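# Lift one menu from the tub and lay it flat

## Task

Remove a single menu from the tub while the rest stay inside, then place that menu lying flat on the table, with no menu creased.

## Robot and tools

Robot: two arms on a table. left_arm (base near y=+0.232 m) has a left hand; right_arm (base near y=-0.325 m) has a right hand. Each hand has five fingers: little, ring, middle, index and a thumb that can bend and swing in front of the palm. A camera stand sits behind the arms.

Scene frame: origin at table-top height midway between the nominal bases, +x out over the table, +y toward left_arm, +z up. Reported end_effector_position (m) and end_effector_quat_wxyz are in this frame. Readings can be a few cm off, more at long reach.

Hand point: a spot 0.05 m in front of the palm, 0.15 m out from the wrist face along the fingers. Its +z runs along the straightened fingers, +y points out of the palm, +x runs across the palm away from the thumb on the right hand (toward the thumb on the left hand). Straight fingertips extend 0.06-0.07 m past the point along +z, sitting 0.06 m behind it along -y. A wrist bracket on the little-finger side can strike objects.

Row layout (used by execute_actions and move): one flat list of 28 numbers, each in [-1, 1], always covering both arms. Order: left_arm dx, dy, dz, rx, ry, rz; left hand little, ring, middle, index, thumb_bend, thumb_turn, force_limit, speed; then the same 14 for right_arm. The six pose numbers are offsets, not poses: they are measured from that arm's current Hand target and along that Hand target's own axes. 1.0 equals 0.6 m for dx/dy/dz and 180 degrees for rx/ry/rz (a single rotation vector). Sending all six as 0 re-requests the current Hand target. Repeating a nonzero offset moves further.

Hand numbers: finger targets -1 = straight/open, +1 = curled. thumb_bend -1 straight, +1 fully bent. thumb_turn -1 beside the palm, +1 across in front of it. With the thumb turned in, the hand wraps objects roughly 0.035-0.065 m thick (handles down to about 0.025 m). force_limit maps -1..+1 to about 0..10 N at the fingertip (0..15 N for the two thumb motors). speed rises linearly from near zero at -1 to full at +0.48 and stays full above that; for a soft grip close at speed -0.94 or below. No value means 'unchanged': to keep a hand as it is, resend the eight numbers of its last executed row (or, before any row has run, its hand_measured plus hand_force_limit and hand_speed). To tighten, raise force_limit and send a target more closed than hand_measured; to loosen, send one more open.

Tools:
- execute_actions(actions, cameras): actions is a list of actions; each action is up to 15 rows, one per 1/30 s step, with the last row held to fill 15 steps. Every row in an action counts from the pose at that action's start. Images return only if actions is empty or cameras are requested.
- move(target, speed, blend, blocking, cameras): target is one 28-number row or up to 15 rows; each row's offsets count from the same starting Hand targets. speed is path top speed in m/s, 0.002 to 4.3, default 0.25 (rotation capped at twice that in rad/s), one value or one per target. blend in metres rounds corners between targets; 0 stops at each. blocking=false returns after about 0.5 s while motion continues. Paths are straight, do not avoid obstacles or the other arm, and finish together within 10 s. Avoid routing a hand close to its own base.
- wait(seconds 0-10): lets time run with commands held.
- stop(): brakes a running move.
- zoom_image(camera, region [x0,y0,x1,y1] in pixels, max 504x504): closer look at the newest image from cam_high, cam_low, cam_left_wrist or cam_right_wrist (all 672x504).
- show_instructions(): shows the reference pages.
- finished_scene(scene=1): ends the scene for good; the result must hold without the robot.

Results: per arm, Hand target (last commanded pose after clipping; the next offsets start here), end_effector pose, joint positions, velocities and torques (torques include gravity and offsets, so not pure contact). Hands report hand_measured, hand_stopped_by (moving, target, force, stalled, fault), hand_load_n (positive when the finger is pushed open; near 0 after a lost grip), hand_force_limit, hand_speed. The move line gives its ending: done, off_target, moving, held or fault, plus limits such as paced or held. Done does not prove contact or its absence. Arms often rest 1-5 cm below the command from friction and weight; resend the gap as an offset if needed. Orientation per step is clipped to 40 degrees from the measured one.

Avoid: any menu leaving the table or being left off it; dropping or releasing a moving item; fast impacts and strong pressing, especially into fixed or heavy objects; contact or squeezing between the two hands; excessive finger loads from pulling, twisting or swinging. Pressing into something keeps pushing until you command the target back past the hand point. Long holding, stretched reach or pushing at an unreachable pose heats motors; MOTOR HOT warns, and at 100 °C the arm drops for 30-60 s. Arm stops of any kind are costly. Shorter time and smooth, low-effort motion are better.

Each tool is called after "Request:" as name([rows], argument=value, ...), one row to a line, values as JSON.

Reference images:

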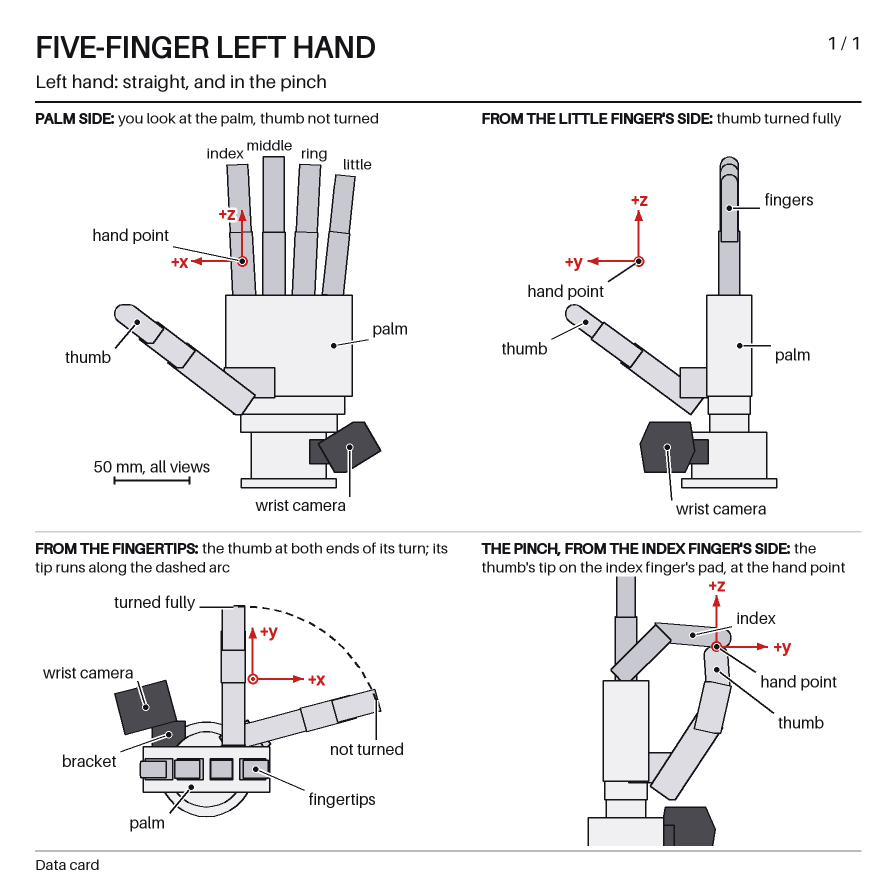

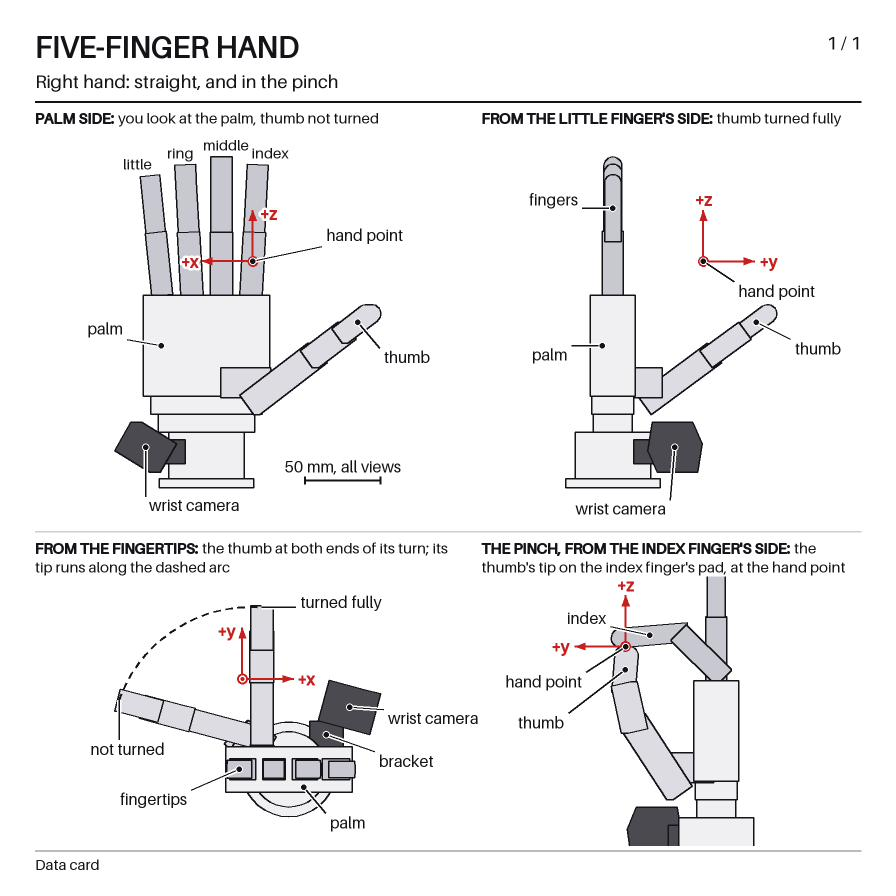

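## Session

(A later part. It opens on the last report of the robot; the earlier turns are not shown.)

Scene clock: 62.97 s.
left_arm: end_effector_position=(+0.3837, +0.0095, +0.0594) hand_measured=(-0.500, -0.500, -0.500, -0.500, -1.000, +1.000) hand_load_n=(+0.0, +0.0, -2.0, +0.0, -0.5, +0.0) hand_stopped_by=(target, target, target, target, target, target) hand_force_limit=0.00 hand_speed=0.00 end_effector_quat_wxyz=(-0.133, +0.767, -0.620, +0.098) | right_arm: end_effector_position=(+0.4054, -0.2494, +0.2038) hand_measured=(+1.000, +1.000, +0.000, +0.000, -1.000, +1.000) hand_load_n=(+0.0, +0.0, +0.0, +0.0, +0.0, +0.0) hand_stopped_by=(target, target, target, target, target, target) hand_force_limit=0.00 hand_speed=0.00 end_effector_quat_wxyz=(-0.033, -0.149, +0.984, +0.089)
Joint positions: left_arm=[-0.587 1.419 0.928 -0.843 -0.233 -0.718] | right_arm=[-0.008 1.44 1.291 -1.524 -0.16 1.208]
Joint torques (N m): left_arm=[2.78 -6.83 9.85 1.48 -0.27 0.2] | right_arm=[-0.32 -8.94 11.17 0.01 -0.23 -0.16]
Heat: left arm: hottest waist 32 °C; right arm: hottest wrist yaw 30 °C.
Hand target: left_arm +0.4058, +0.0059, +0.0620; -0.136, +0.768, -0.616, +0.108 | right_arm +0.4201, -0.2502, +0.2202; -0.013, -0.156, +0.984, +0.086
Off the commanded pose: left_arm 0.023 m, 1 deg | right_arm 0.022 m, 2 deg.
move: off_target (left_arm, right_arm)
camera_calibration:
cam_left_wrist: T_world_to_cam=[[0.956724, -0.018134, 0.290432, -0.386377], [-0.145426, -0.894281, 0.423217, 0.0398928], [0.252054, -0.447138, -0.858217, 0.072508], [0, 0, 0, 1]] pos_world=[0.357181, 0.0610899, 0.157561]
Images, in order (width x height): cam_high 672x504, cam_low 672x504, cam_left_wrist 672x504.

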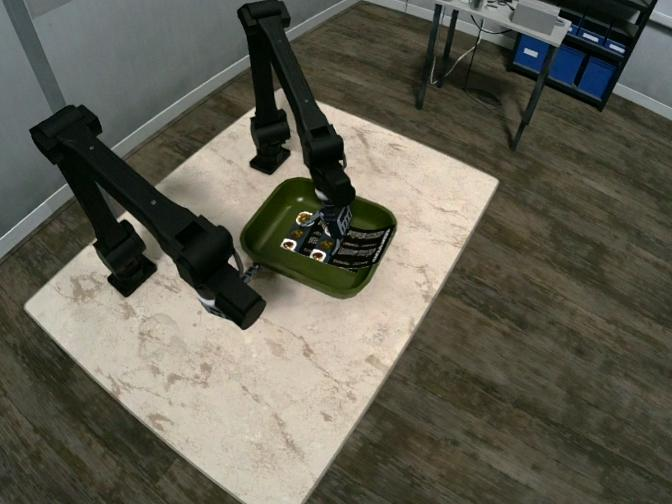

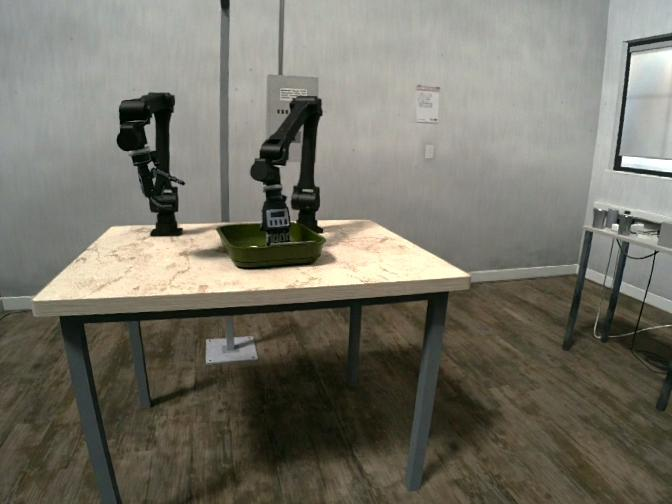

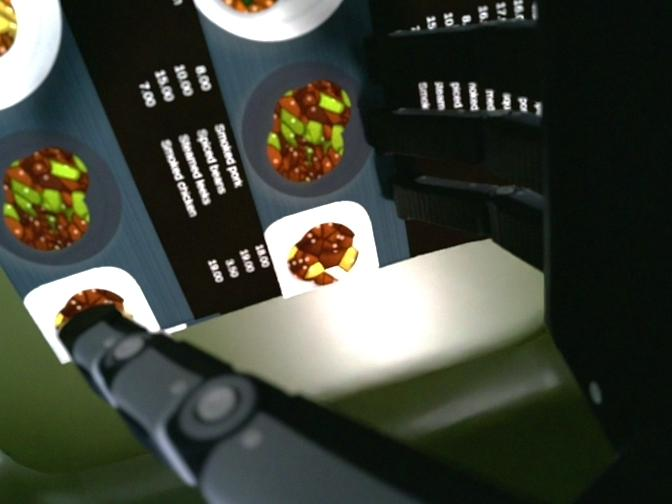

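Request:
move(target=[0.003, -0.0235, 0.00855, 0, 0, 0, -0.5, -0.5, -0.5, -0.5, -1, 1, 0, 0, 0, 0, 0, 0, 0, 0, 1, 1, 0, 0, -1, 1, 0, 0], speed=0.05, cameras=["cam_left_wrist", "cam_high", "cam_low", "cam_right_wrist"])

Request:
zoom_image(camera="cam_high", region=[230, 160, 410, 310])

Request:
zoom_image(camera="cam_low", region=[200, 180, 350, 290])

Scene clock: 64.60 s.
left_arm: end_effector_position=(+0.3984, +0.0104, +0.0596) hand_measured=(-0.500, -0.500, -0.500, -0.500, -1.000, +1.000) hand_load_n=(+0.0, +0.0, -2.0, +0.0, +0.0, +0.0) hand_stopped_by=(target, target, target, target, target, target) hand_force_limit=0.00 hand_speed=0.00 end_effector_quat_wxyz=(-0.132, +0.767, -0.620, +0.097) | right_arm: end_effector_position=(+0.4054, -0.2494, +0.2038) hand_measured=(+1.000, +1.000, +0.000, +0.000, -1.000, +1.000) hand_load_n=(+0.0, +0.0, +0.5, +0.0, +0.0, +0.0) hand_stopped_by=(target, target, target, target, target, target) hand_force_limit=0.00 hand_speed=0.00 end_effector_quat_wxyz=(-0.033, -0.149, +0.984, +0.089)
Joint positions: left_arm=[-0.566 1.449 0.96 -0.84 -0.227 -0.697] | right_arm=[-0.008 1.44 1.291 -1.524 -0.16 1.208]
Joint torques (N m): left_arm=[2.78 -7.3 9.92 1.47 -0.26 0.21] | right_arm=[0.21 -8.82 11.21 0.02 -0.26 -0.14]
Heat: left arm: hottest waist 32 °C; right arm: hottest wrist yaw 30 °C.
Hand target: left_arm +0.4209, +0.0073, +0.0622; -0.136, +0.768, -0.616, +0.108 | right_arm +0.4201, -0.2502, +0.2202; -0.013, -0.156, +0.984, +0.086
Off the commanded pose: left_arm 0.023 m, 1 deg | right_arm 0.022 m, 2 deg.
move: off_target (left_arm, right_arm)
camera_calibration:
cam_left_wrist: T_world_to_cam=[[0.956808, -0.0181743, 0.290152, -0.400494], [-0.145391, -0.894184, 0.423434, 0.0427439], [0.251754, -0.447331, -0.858205, 0.0696291], [0, 0, 0, 1]] pos_world=[0.371881, 0.0620894, 0.157861]
cam_right_wrist: T_world_to_cam=[[-0.525853, 0.835158, 0.161213, 0.388681], [0.766226, 0.382829, 0.516082, -0.319293], [0.369293, 0.394908, -0.841231, 0.235688], [0, 0, 0, 1]] pos_world=[0.362002, -0.29545, 0.300389]

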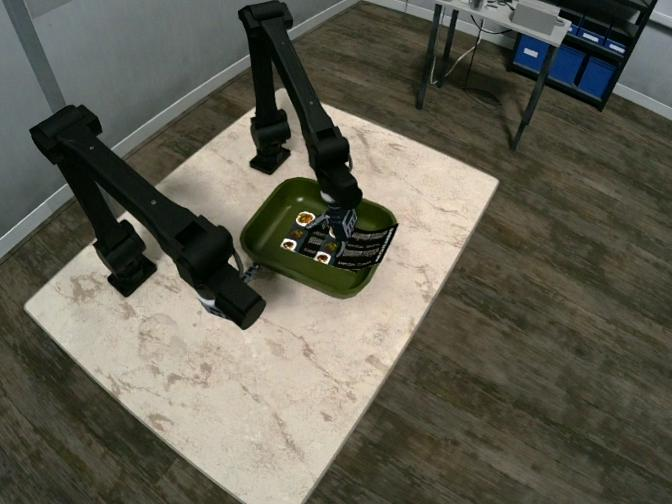

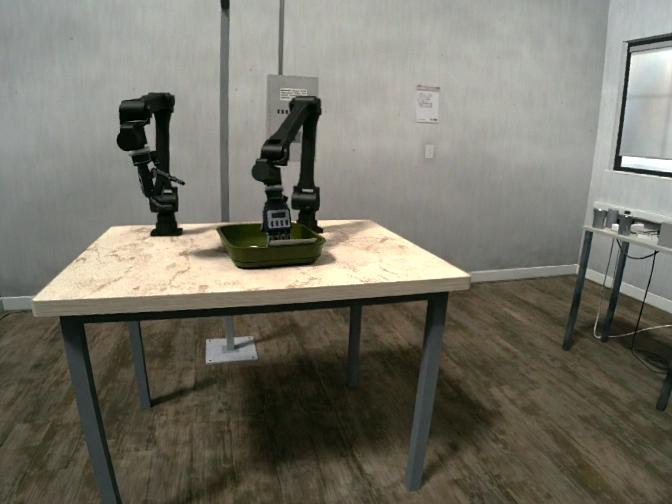

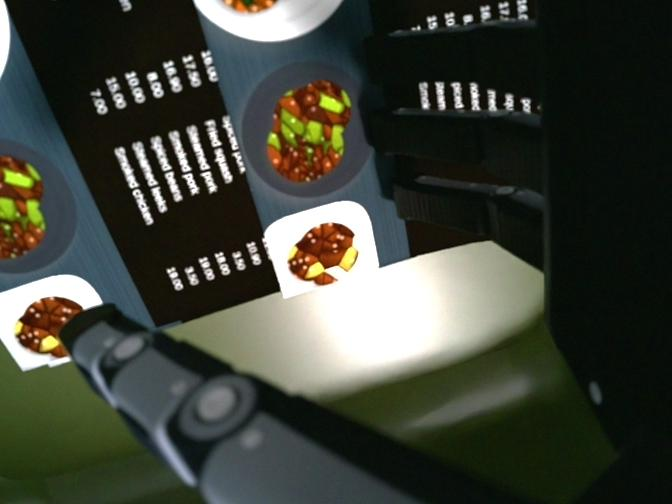

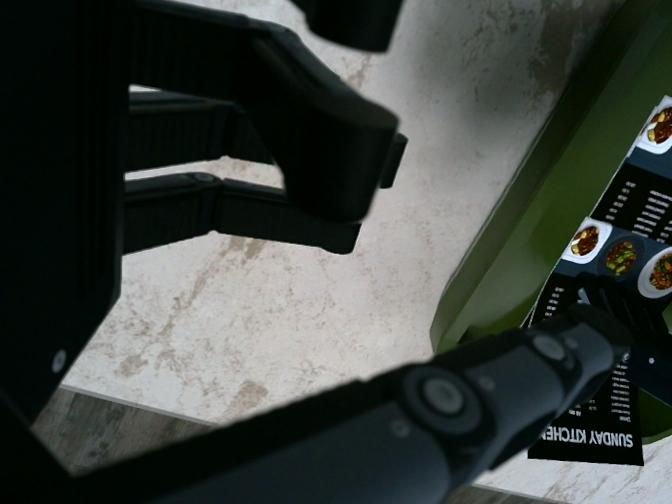

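Scaled by 2.800 from the camera's 672x504 image, which has a finer 960x720 frame.

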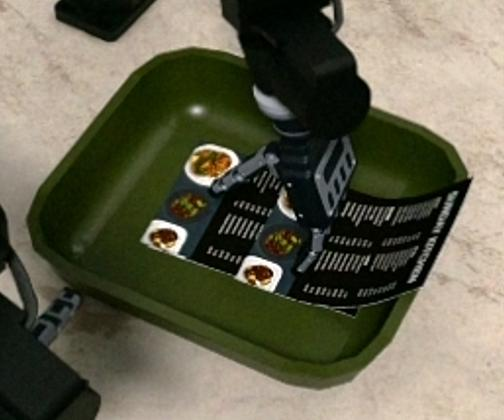

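Scaled by 3.360 from the camera's 672x504 image, which has a finer 960x720 frame.

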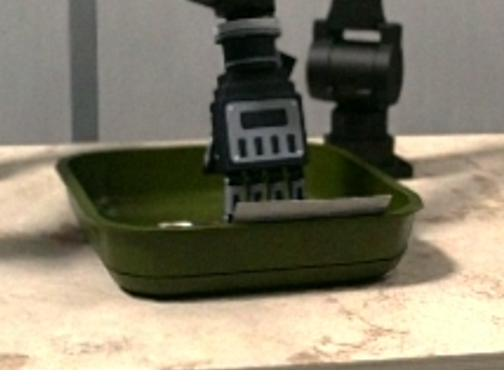

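Request:
move(target=[0.003, -0.0250, 0.0091, 0, 0, 0, -0.5, -0.5, -0.5, -0.5, -1, 1, 0, 0, 0, 0, 0, 0, 0, 0, 1, 1, 0, 0, -1, 1, 0, 0], speed=0.05, cameras=["cam_left_wrist", "cam_high", "cam_low", "cam_right_wrist"])

Request:
zoom_image(camera="cam_high", region=[230, 160, 410, 310])

Request:
zoom_image(camera="cam_low", region=[200, 180, 350, 290])

Scene clock: 70.10 s.
left_arm: end_effector_position=(+0.4135, +0.0119, +0.0597) hand_measured=(-0.500, -0.500, -0.500, -0.500, -1.000, +1.000) hand_load_n=(+0.0, +0.0, -2.0, +0.0, +0.0, +0.0) hand_stopped_by=(target, target, target, target, target, target) hand_force_limit=0.00 hand_speed=0.00 end_effector_quat_wxyz=(-0.132, +0.768, -0.620, +0.097) | right_arm: end_effector_position=(+0.4054, -0.2494, +0.2038) hand_measured=(+1.000, +1.000, +0.000, +0.000, -1.000, +1.000) hand_load_n=(+0.0, +0.0, +0.0, +0.0, +0.0, +0.0) hand_stopped_by=(target, target, target, target, target, target) hand_force_limit=0.00 hand_speed=0.00 end_effector_quat_wxyz=(-0.033, -0.149, +0.984, +0.089)
Joint positions: left_arm=[-0.545 1.481 0.994 -0.84 -0.222 -0.676] | right_arm=[-0.008 1.44 1.291 -1.524 -0.16 1.208]
Joint torques (N m): left_arm=[2.78 -7.82 9.98 1.51 -0.26 0.21] | right_arm=[0.21 -8.82 11.15 -0.03 -0.28 -0.16]
Heat: left arm: hottest waist 32 °C; right arm: hottest wrist yaw 29 °C.
Hand target: left_arm +0.4368, +0.0091, +0.0621; -0.136, +0.768, -0.616, +0.108 | right_arm +0.4201, -0.2502, +0.2202; -0.013, -0.156, +0.984, +0.086
Off the commanded pose: left_arm 0.024 m, 1 deg | right_arm 0.022 m, 2 deg.
move: off_target (left_arm, right_arm)
camera_calibration:
cam_left_wrist: T_world_to_cam=[[0.957409, -0.0181966, 0.288161, -0.41505], [-0.144426, -0.894368, 0.423375, 0.0457359], [0.250018, -0.446961, -0.858904, 0.0672052], [0, 0, 0, 1]] pos_world=[0.387176, 0.0633904, 0.157961]
cam_right_wrist: T_world_to_cam=[[-0.525853, 0.835158, 0.161213, 0.388681], [0.766226, 0.382829, 0.516082, -0.319293], [0.369293, 0.394908, -0.841231, 0.235688], [0, 0, 0, 1]] pos_world=[0.362002, -0.29545, 0.300389]

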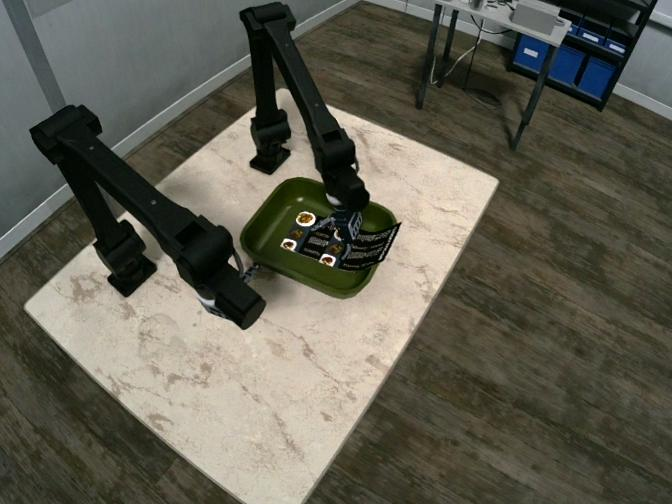

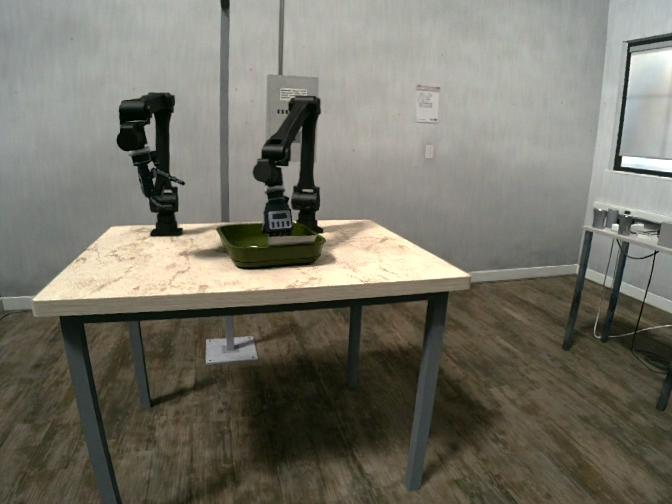

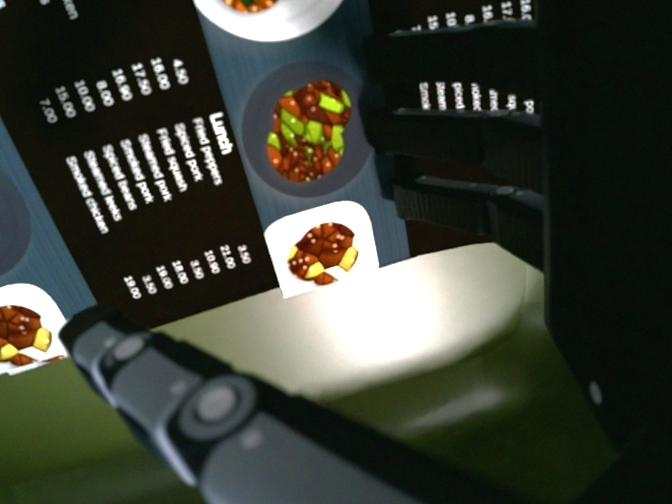

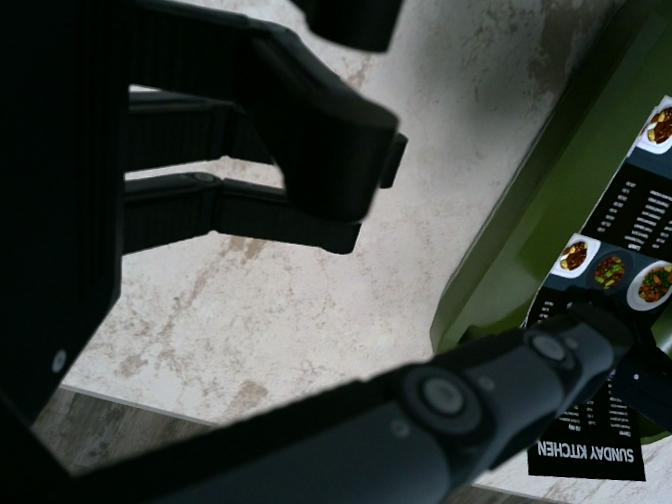

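Scaled by 2.800 from the camera's 672x504 image, which has a finer 960x720 frame.

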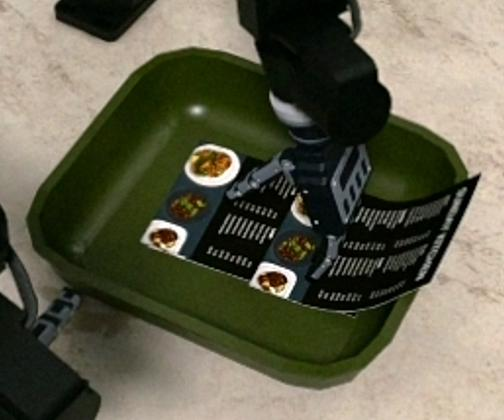

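Scaled by 3.360 from the camera's 672x504 image, which has a finer 960x720 frame.

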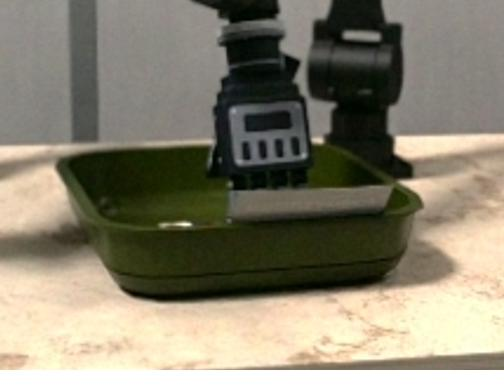

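Request:
move(target=[0, -0.0171, -0.047, 0, 0, 0, -0.5, -0.5, -0.5, -0.5, -1, 1, 0, 0, 0, 0, 0, 0, 0, 0, 1, 1, 0, 0, -1, 1, 0, 0], speed=0.05, cameras=["cam_left_wrist", "cam_high", "cam_low", "cam_right_wrist"])

Request:
zoom_image(camera="cam_high", region=[230, 160, 410, 310])

Request:
zoom_image(camera="cam_low", region=[200, 180, 350, 290])

Scene clock: 71.77 s.
left_arm: end_effector_position=(+0.4180, +0.0104, +0.0734) hand_measured=(-0.500, -0.500, -0.500, -0.500, -1.000, +1.000) hand_load_n=(+0.0, +0.0, +0.0, +0.0, +0.0, +0.5) hand_stopped_by=(target, target, target, target, target, target) hand_force_limit=0.00 hand_speed=0.00 end_effector_quat_wxyz=(-0.131, +0.768, -0.620, +0.092) | right_arm: end_effector_position=(+0.4054, -0.2494, +0.2038) hand_measured=(+1.000, +1.000, +0.000, +0.000, -1.000, +1.000) hand_load_n=(+0.0, +0.0, +0.0, +0.0, +0.0, +0.0) hand_stopped_by=(target, target, target, target, target, target) hand_force_limit=0.00 hand_speed=0.00 end_effector_quat_wxyz=(-0.033, -0.149, +0.984, +0.089)
Joint positions: left_arm=[-0.543 1.481 1.036 -0.89 -0.222 -0.675] | right_arm=[-0.008 1.44 1.291 -1.524 -0.16 1.208]
Joint torques (N m): left_arm=[2.55 -10.81 10.56 0.31 -0.26 0.2] | right_arm=[0.26 -9.05 11.21 -0.01 -0.25 -0.16]
Heat: left arm: hottest waist 32 °C; right arm: hottest wrist yaw 29 °C.
Hand target: left_arm +0.4367, +0.0090, +0.0921; -0.136, +0.768, -0.616, +0.108 | right_arm +0.4201, -0.2502, +0.2202; -0.013, -0.156, +0.984, +0.086
Off the commanded pose: left_arm 0.027 m, 2 deg | right_arm 0.022 m, 2 deg.
move: off_target (left_arm, right_arm)
camera_calibration:
cam_left_wrist: T_world_to_cam=[[0.959643, -0.0179195, 0.280649, -0.423711], [-0.139759, -0.896393, 0.420651, 0.0375881], [0.244034, -0.442898, -0.862722, 0.0799257], [0, 0, 0, 1]] pos_world=[0.39236, 0.0615, 0.172056]
cam_right_wrist: T_world_to_cam=[[-0.525853, 0.835158, 0.161213, 0.388681], [0.766226, 0.382829, 0.516082, -0.319293], [0.369293, 0.394908, -0.841231, 0.235688], [0, 0, 0, 1]] pos_world=[0.362002, -0.29545, 0.300389]

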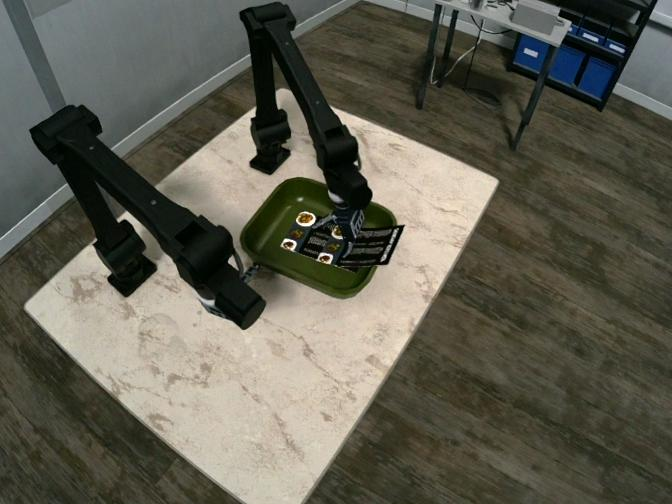

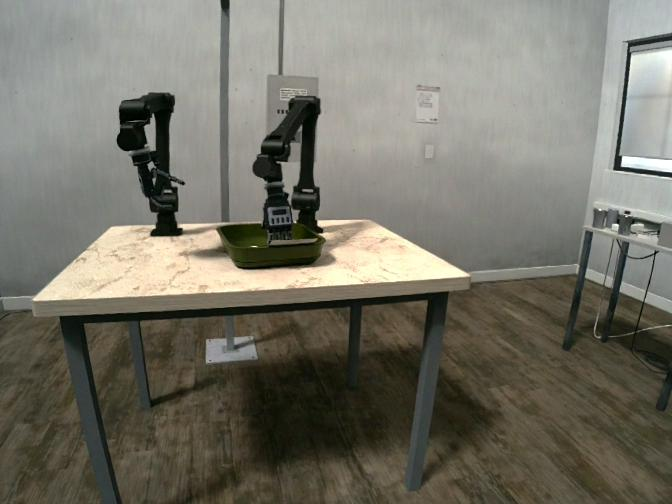

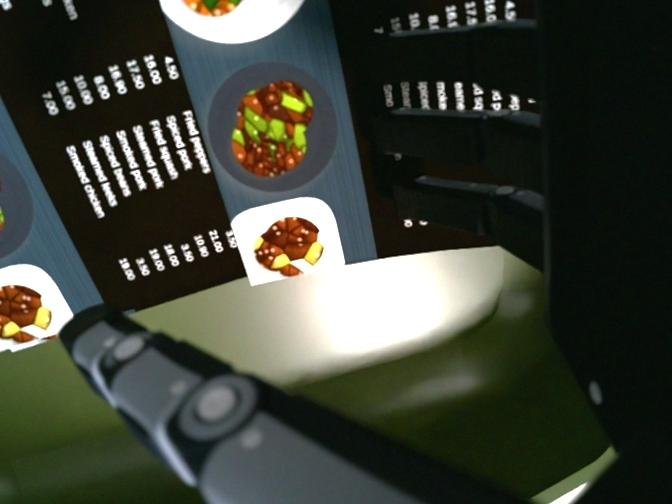

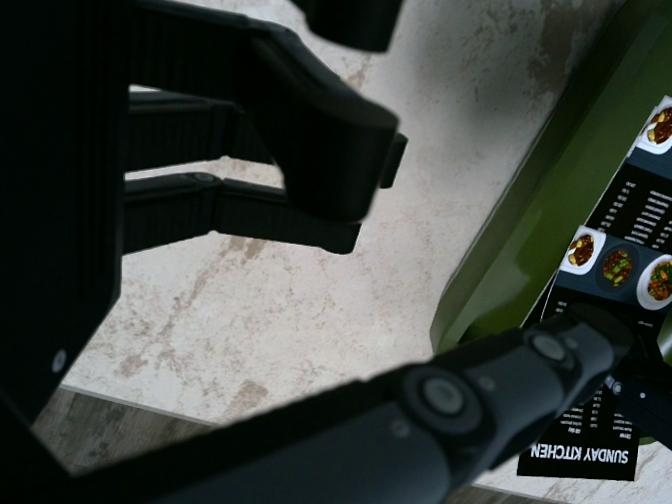

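Scaled by 2.800 from the camera's 672x504 image, which has a finer 960x720 frame.

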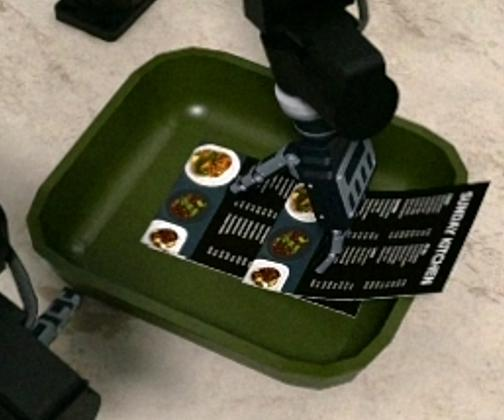

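Scaled by 3.360 from the camera's 672x504 image, which has a finer 960x720 frame.

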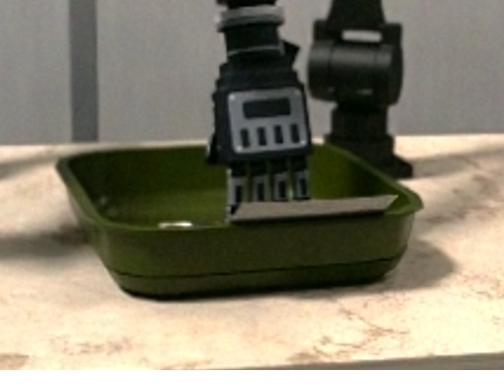

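Request:
move(target=[0, -0.0684, -0.188, 0, 0, 0, -0.5, -0.5, -0.5, -0.5, -1, 1, 0, 0, 0, 0, 0, 0, 0, 0, 1, 1, 0, 0, -1, 1, 0, 0], speed=0.15, cameras=["cam_left_wrist", "cam_high", "cam_low"])

Request:
zoom_image(camera="cam_high", region=[230, 160, 410, 310])

Request:
zoom_image(camera="cam_low", region=[200, 180, 350, 290])

Scene clock: 73.67 s.
left_arm: end_effector_position=(+0.4225, +0.0080, +0.1892) hand_measured=(-0.500, -0.500, -0.500, -0.500, -1.000, +1.000) hand_load_n=(+0.5, +0.0, +0.0, +0.0, +0.0, +0.0) hand_stopped_by=(target, target, target, target, target, target) hand_force_limit=0.00 hand_speed=0.00 end_effector_quat_wxyz=(-0.131, +0.768, -0.620, +0.089) | right_arm: end_effector_position=(+0.4054, -0.2494, +0.2038) hand_measured=(+1.000, +1.000, +0.000, +0.000, -1.000, +1.000) hand_load_n=(+0.0, +0.0, +0.0, +0.0, +0.0, +0.0) hand_stopped_by=(target, target, target, target, target, target) hand_force_limit=0.00 hand_speed=0.00 end_effector_quat_wxyz=(-0.033, -0.149, +0.984, +0.089)
Joint positions: left_arm=[-0.543 1.41 1.279 -1.21 -0.222 -0.675] | right_arm=[-0.008 1.44 1.291 -1.524 -0.16 1.208]
Joint torques (N m): left_arm=[2.49 -10.87 11.41 0.38 -0.27 0.2] | right_arm=[0.32 -8.7 11.12 0.02 -0.25 -0.17]
Heat: left arm: hottest waist 32 °C; right arm: hottest wrist yaw 29 °C.
Hand target: left_arm +0.4369, +0.0088, +0.2122; -0.136, +0.768, -0.616, +0.108 | right_arm +0.4201, -0.2502, +0.2202; -0.013, -0.156, +0.984, +0.086
Off the commanded pose: left_arm 0.027 m, 2 deg | right_arm 0.022 m, 2 deg.
move: off_target (left_arm, right_arm)
camera_calibration:
cam_left_wrist: T_world_to_cam=[[0.961144, -0.0187119, 0.275413, -0.460167], [-0.137483, -0.897607, 0.418808, -0.0131772], [0.239376, -0.4404, -0.865302, 0.180167], [0, 0, 0, 1]] pos_world=[0.397347, 0.0589068, 0.288153]
Images, in order (width x height): cam_high 672x504, cam_low 672x504, cam_left_wrist 672x504.

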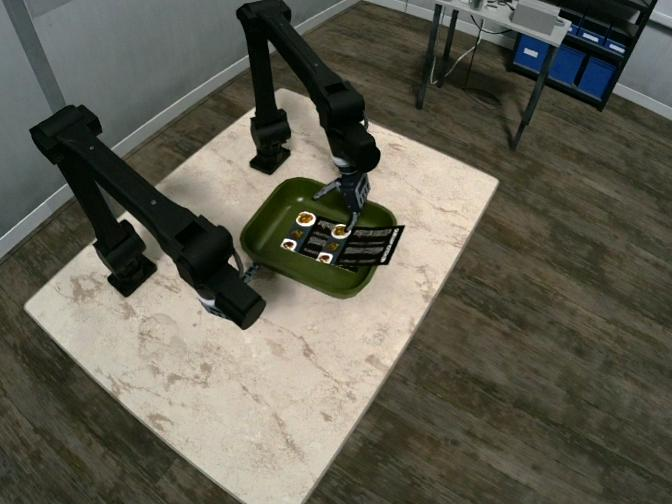

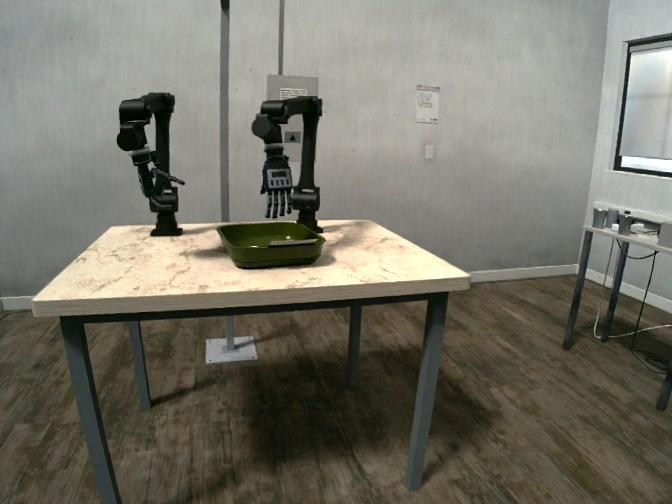

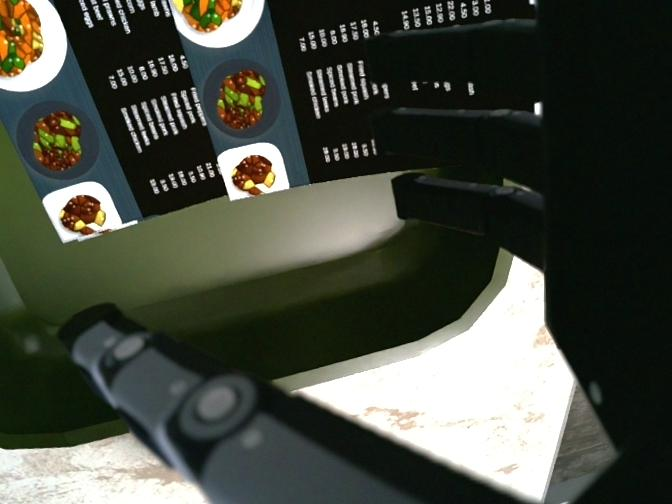

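Scaled by 2.800 from the camera's 672x504 image, which has a finer 960x720 frame.

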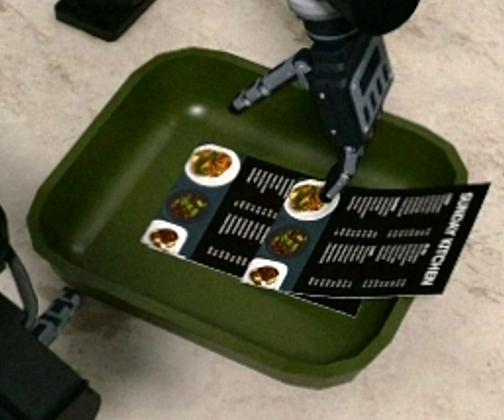

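Scaled by 3.360 from the camera's 672x504 image, which has a finer 960x720 frame.

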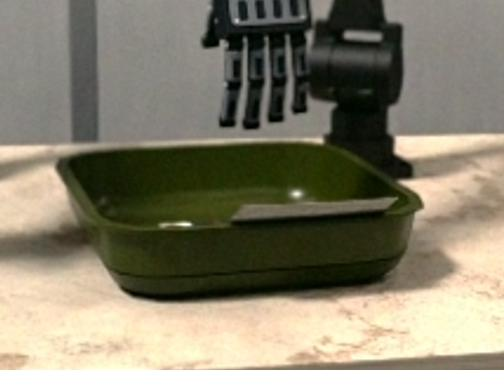

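Request:
move(target=[-0.0593, -0.2360, 0.1608, 0, 0.0051, 0.0141, -0.5, -0.5, -0.5, -0.5, -1, 1, 0, 0, 0, 0, 0, 0, 0, 0, 1, 1, 0, 0, -1, 1, 0, 0], speed=0.2, cameras=["cam_left_wrist", "cam_high", "cam_low"])

Scene clock: 79.70 s.
left_arm: end_effector_position=(+0.5715, +0.0787, +0.1631) hand_measured=(-0.500, -0.500, -0.500, -0.500, -1.000, +1.000) hand_load_n=(+0.0, +0.0, +0.0, +0.0, +0.0, +0.0) hand_stopped_by=(target, target, target, target, target, target) hand_force_limit=0.00 hand_speed=0.00 end_effector_quat_wxyz=(-0.127, +0.757, -0.634, +0.100) | right_arm: end_effector_position=(+0.4054, -0.2494, +0.2038) hand_measured=(+1.000, +1.000, +0.000, +0.000, -1.000, +1.000) hand_load_n=(+0.5, +0.0, +0.0, +0.0, +0.0, +0.0) hand_stopped_by=(target, target, target, target, target, target) hand_force_limit=0.00 hand_speed=0.00 end_effector_quat_wxyz=(-0.033, -0.149, +0.984, +0.089)
Joint positions: left_arm=[-0.289 1.699 1.541 -1.117 -0.136 -0.391] | right_arm=[-0.008 1.44 1.291 -1.524 -0.16 1.208]
Joint torques (N m): left_arm=[2.02 -12.92 11.52 1.02 -0.13 0.2] | right_arm=[0.09 -8.76 11.14 -0.08 -0.26 -0.15]
Heat: left arm: hottest waist 32 °C; right arm: hottest wrist yaw 29 °C.
Hand target: left_arm +0.5912, +0.0797, +0.1700; -0.133, +0.754, -0.634, +0.111 | right_arm +0.4201, -0.2502, +0.2202; -0.013, -0.156, +0.984, +0.086
Off the commanded pose: left_arm 0.021 m, 1 deg | right_arm 0.022 m, 2 deg.
move: off_target (left_arm, right_arm)
camera_calibration:
cam_left_wrist: T_world_to_cam=[[0.956607, -0.0512368, 0.286842, -0.591572], [-0.176322, -0.885517, 0.42985, 0.101092], [0.23198, -0.461774, -0.856125, 0.157382], [0, 0, 0, 1]] pos_world=[0.547217, 0.131883, 0.260972]
Images, in order (width x height): cam_high 672x504, cam_low 672x504, cam_left_wrist 672x504.

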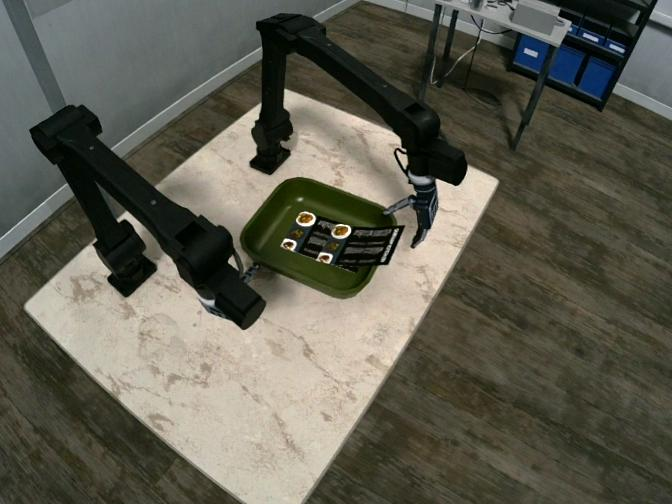

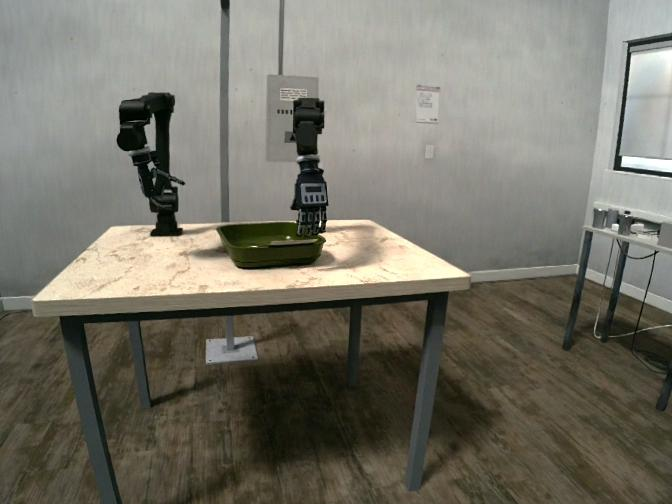

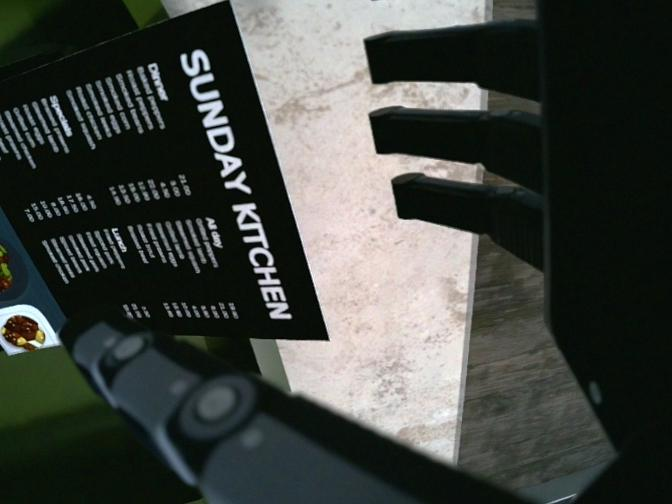

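Request:
move(target=[0.0282, 0.014, 0.0923, 0, 0, 0, 1, 1, -0.5, -0.5, -1, 1, 0, 0, 0, 0, 0, 0, 0, 0, 1, 1, 0, 0, -1, 1, 0, 0], speed=0.1, cameras=["cam_left_wrist", "cam_low"])

Scene clock: 83.10 s.
left_arm: end_effector_position=(+0.6002, +0.0724, +0.1265) hand_measured=(+1.000, +1.000, -0.500, -0.500, -1.000, +1.000) hand_load_n=(+0.0, +0.0, +0.0, +0.0, -0.5, +0.5) hand_stopped_by=(target, target, target, target, target, target) hand_force_limit=0.00 hand_speed=0.00 end_effector_quat_wxyz=(-0.134, +0.755, -0.631, +0.113) | right_arm: end_effector_position=(+0.4054, -0.2494, +0.2038) hand_measured=(+1.000, +1.000, +0.000, +0.000, -1.000, +1.000) hand_load_n=(+0.0, +0.0, +0.0, +0.0, +0.0, +0.0) hand_stopped_by=(target, target, target, target, target, target) hand_force_limit=0.00 hand_speed=0.00 end_effector_quat_wxyz=(-0.033, -0.149, +0.984, +0.089)
Joint positions: left_arm=[-0.289 1.774 1.541 -1.014 -0.138 -0.391] | right_arm=[-0.008 1.44 1.291 -1.524 -0.16 1.208]
Joint torques (N m): left_arm=[0.38 -14.27 8.23 1.5 -0.29 0.03] | right_arm=[0.32 -9 11.14 0.02 -0.25 -0.16]
Heat: left arm: hottest waist 32 °C; right arm: hottest wrist yaw 29 °C.
Hand target: left_arm +0.6049, +0.0650, +0.1150; -0.133, +0.754, -0.634, +0.111 | right_arm +0.4201, -0.2502, +0.2202; -0.013, -0.156, +0.984, +0.086
Off the commanded pose: left_arm 0.014 m, 0 deg | right_arm 0.022 m, 2 deg.
move: off_target (left_arm, right_arm)
camera_calibration:
cam_left_wrist: T_world_to_cam=[[0.948128, -0.0499493, 0.31394, -0.607315], [-0.188425, -0.883695, 0.428461, 0.123575], [0.256026, -0.46539, -0.847268, 0.101217], [0, 0, 0, 1]] pos_world=[0.573182, 0.125973, 0.223471]
Images, in order (width x height): cam_low 672x504, cam_left_wrist 672x504.

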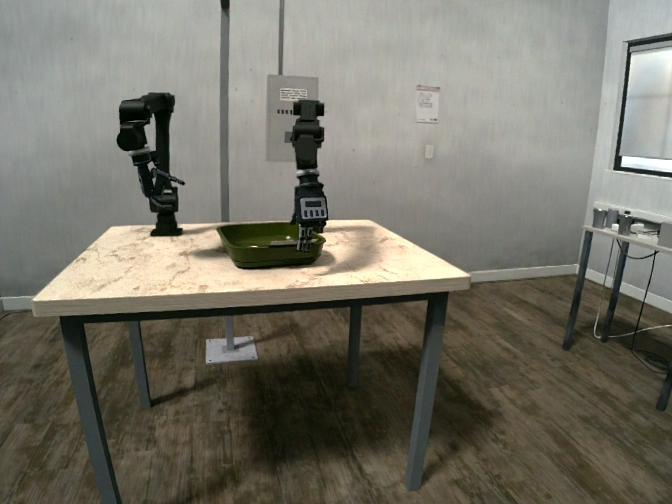

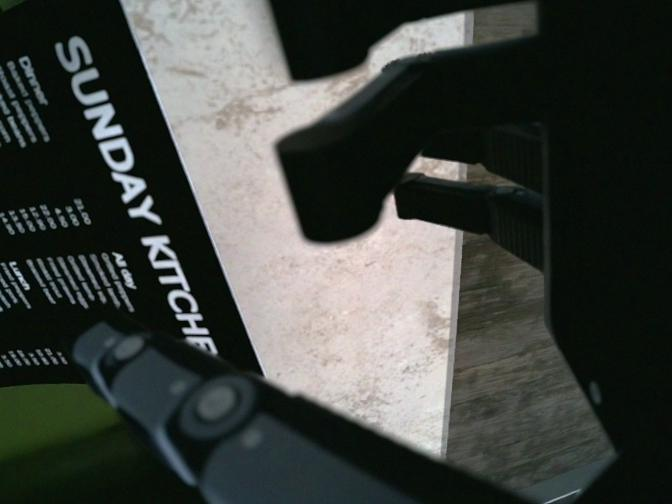

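Request:
move(target=[-0.0022, 0.0807, 0.0452, 0, 0, 0, 1, 1, -0.5, -0.5, -1, 1, 0, 0, 0, 0, 0, 0, 0, 0, 1, 1, 0, 0, -1, 1, 0, 0], speed=0.08, cameras=["cam_left_wrist", "cam_low", "cam_high"])

Request:
zoom_image(camera="cam_low", region=[200, 180, 350, 290])

Request:
zoom_image(camera="cam_high", region=[300, 160, 480, 310])

Scene clock: 88.43 s.
left_arm: end_effector_position=(+0.5699, +0.0688, +0.0684) hand_measured=(+1.000, +1.000, -0.500, -0.500, -1.000, +1.000) hand_load_n=(+0.0, +0.0, +0.0, +0.0, +0.0, +0.0) hand_stopped_by=(target, target, target, target, target, target) hand_force_limit=0.00 hand_speed=0.00 end_effector_quat_wxyz=(-0.129, +0.754, -0.636, +0.101) | right_arm: end_effector_position=(+0.4054, -0.2494, +0.2038) hand_measured=(+1.000, +1.000, +0.000, +0.000, -1.000, +1.000) hand_load_n=(+0.0, +0.0, +0.0, +0.0, +0.0, +0.0) hand_stopped_by=(target, target, target, target, target, target) hand_force_limit=0.00 hand_speed=0.00 end_effector_quat_wxyz=(-0.033, -0.149, +0.984, +0.089)
Joint positions: left_arm=[-0.31 1.767 1.376 -0.883 -0.146 -0.404] | right_arm=[-0.008 1.44 1.291 -1.524 -0.16 1.208]
Joint torques (N m): left_arm=[0.03 -16.67 6.72 1.44 -0.29 -0.06] | right_arm=[-0.21 -9 11.21 -0.02 -0.25 -0.16]
Heat: left arm: hottest waist 32 °C; right arm: hottest elbow 29 °C.
Hand target: left_arm +0.5688, +0.0602, +0.0728; -0.133, +0.754, -0.634, +0.111 | right_arm +0.4201, -0.2502, +0.2202; -0.013, -0.156, +0.984, +0.086
Off the commanded pose: left_arm 0.010 m, 1 deg | right_arm 0.022 m, 2 deg.
move: off_target (right_arm)
camera_calibration:
cam_left_wrist: T_world_to_cam=[[0.955295, -0.0583107, 0.289848, -0.562412], [-0.183041, -0.886529, 0.424927, 0.136892], [0.232181, -0.458985, -0.857569, 0.071969], [0, 0, 0, 1]] pos_world=[0.545616, 0.121596, 0.166564]
Images, in order (width x height): cam_high 672x504, cam_low 672x504, cam_left_wrist 672x504.

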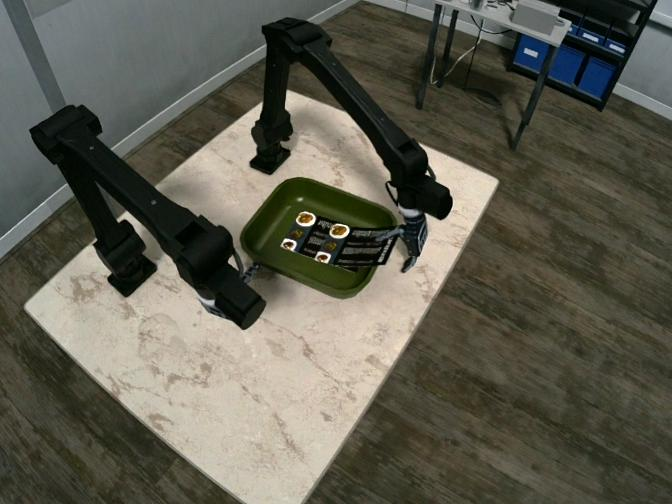

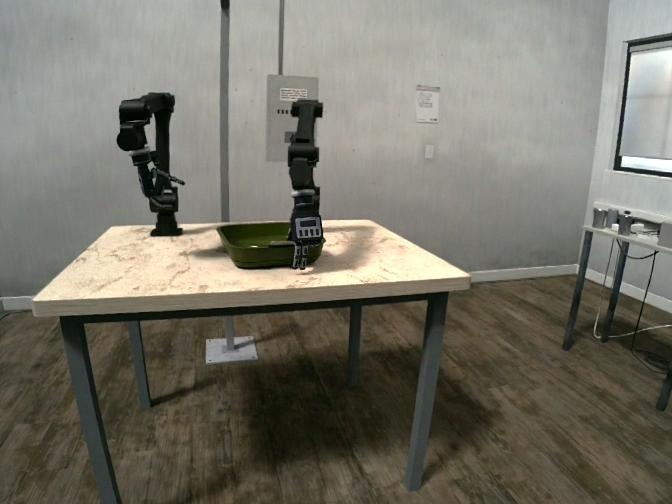

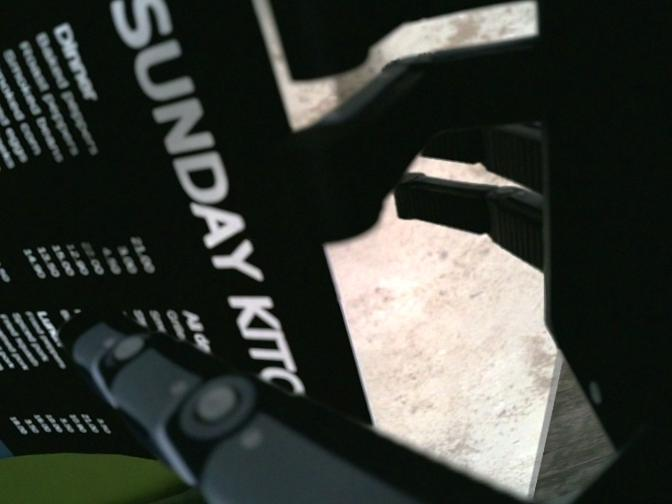

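Scaled by 3.360 from the camera's 672x504 image, which has a finer 960x720 frame.

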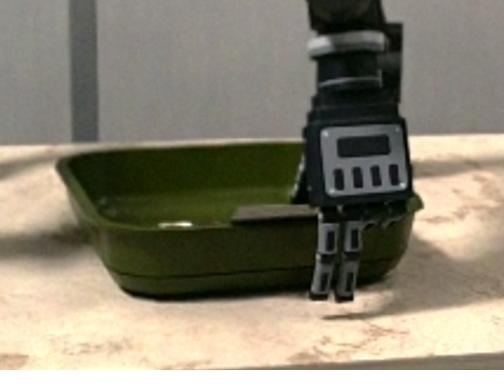

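Scaled by 2.800 from the camera's 672x504 image, which has a finer 960x720 frame.

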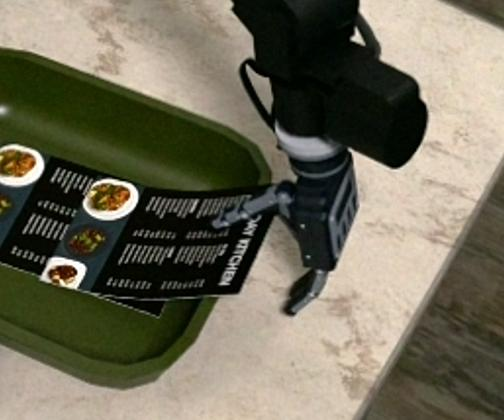

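Request:
move(target=[0.0055, -0.0127, -0.0273, 0, 0, 0, 1, 1, -0.5, -0.5, -1, 1, 0, 0, 0, 0, 0, 0, 0, 0, 1, 1, 0, 0, -1, 1, 0, 0], speed=0.05, cameras=["cam_left_wrist"])

Scene clock: 90.50 s.
left_arm: end_effector_position=(+0.5655, +0.0685, +0.0732) hand_measured=(+1.000, +1.000, -0.500, -0.500, -1.000, +1.000) hand_load_n=(+0.0, +0.0, +0.0, +0.0, +0.0, +0.0) hand_stopped_by=(target, target, target, target, target, target) hand_force_limit=0.00 hand_speed=0.00 end_effector_quat_wxyz=(-0.128, +0.755, -0.636, +0.097) | right_arm: end_effector_position=(+0.4054, -0.2494, +0.2038) hand_measured=(+1.000, +1.000, +0.000, +0.000, -1.000, +1.000) hand_load_n=(+0.0, +0.0, +0.0, +0.0, +0.0, +0.0) hand_stopped_by=(target, target, target, target, target, target) hand_force_limit=0.00 hand_speed=0.00 end_effector_quat_wxyz=(-0.033, -0.149, +0.984, +0.089)
Joint positions: left_arm=[-0.313 1.757 1.376 -0.901 -0.147 -0.408] | right_arm=[-0.008 1.44 1.291 -1.524 -0.16 1.208]
Joint torques (N m): left_arm=[-0.09 -16.5 9.24 0.42 -0.29 -0.07] | right_arm=[0.03 -9.05 11.06 -0.08 -0.25 -0.16]
Heat: left arm: hottest waist 32 °C; right arm: hottest elbow 29 °C.
Hand target: left_arm +0.5710, +0.0573, +0.0908; -0.133, +0.754, -0.634, +0.111 | right_arm +0.4201, -0.2502, +0.2202; -0.013, -0.156, +0.984, +0.086
Off the commanded pose: left_arm 0.022 m, 2 deg | right_arm 0.022 m, 2 deg.
move: off_target (left_arm, right_arm)
camera_calibration:
cam_left_wrist: T_world_to_cam=[[0.957466, -0.0572399, 0.282811, -0.560345], [-0.1785, -0.887574, 0.424677, 0.131338], [0.226707, -0.457096, -0.860039, 0.0800748], [0, 0, 0, 1]] pos_world=[0.541801, 0.1211, 0.171563]
Images, in order (width x height): cam_left_wrist 672x504.

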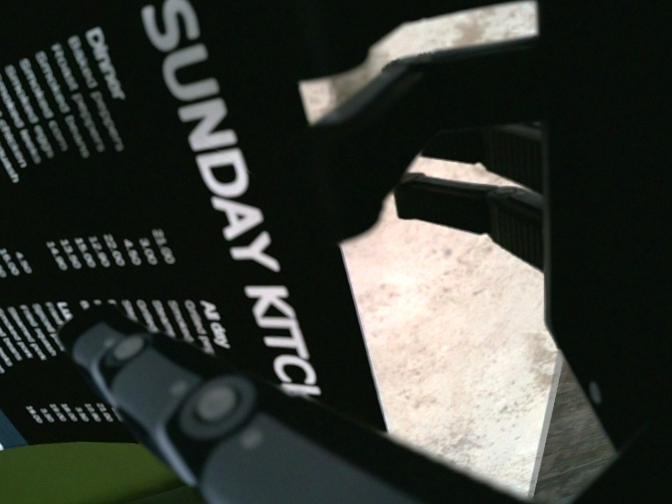

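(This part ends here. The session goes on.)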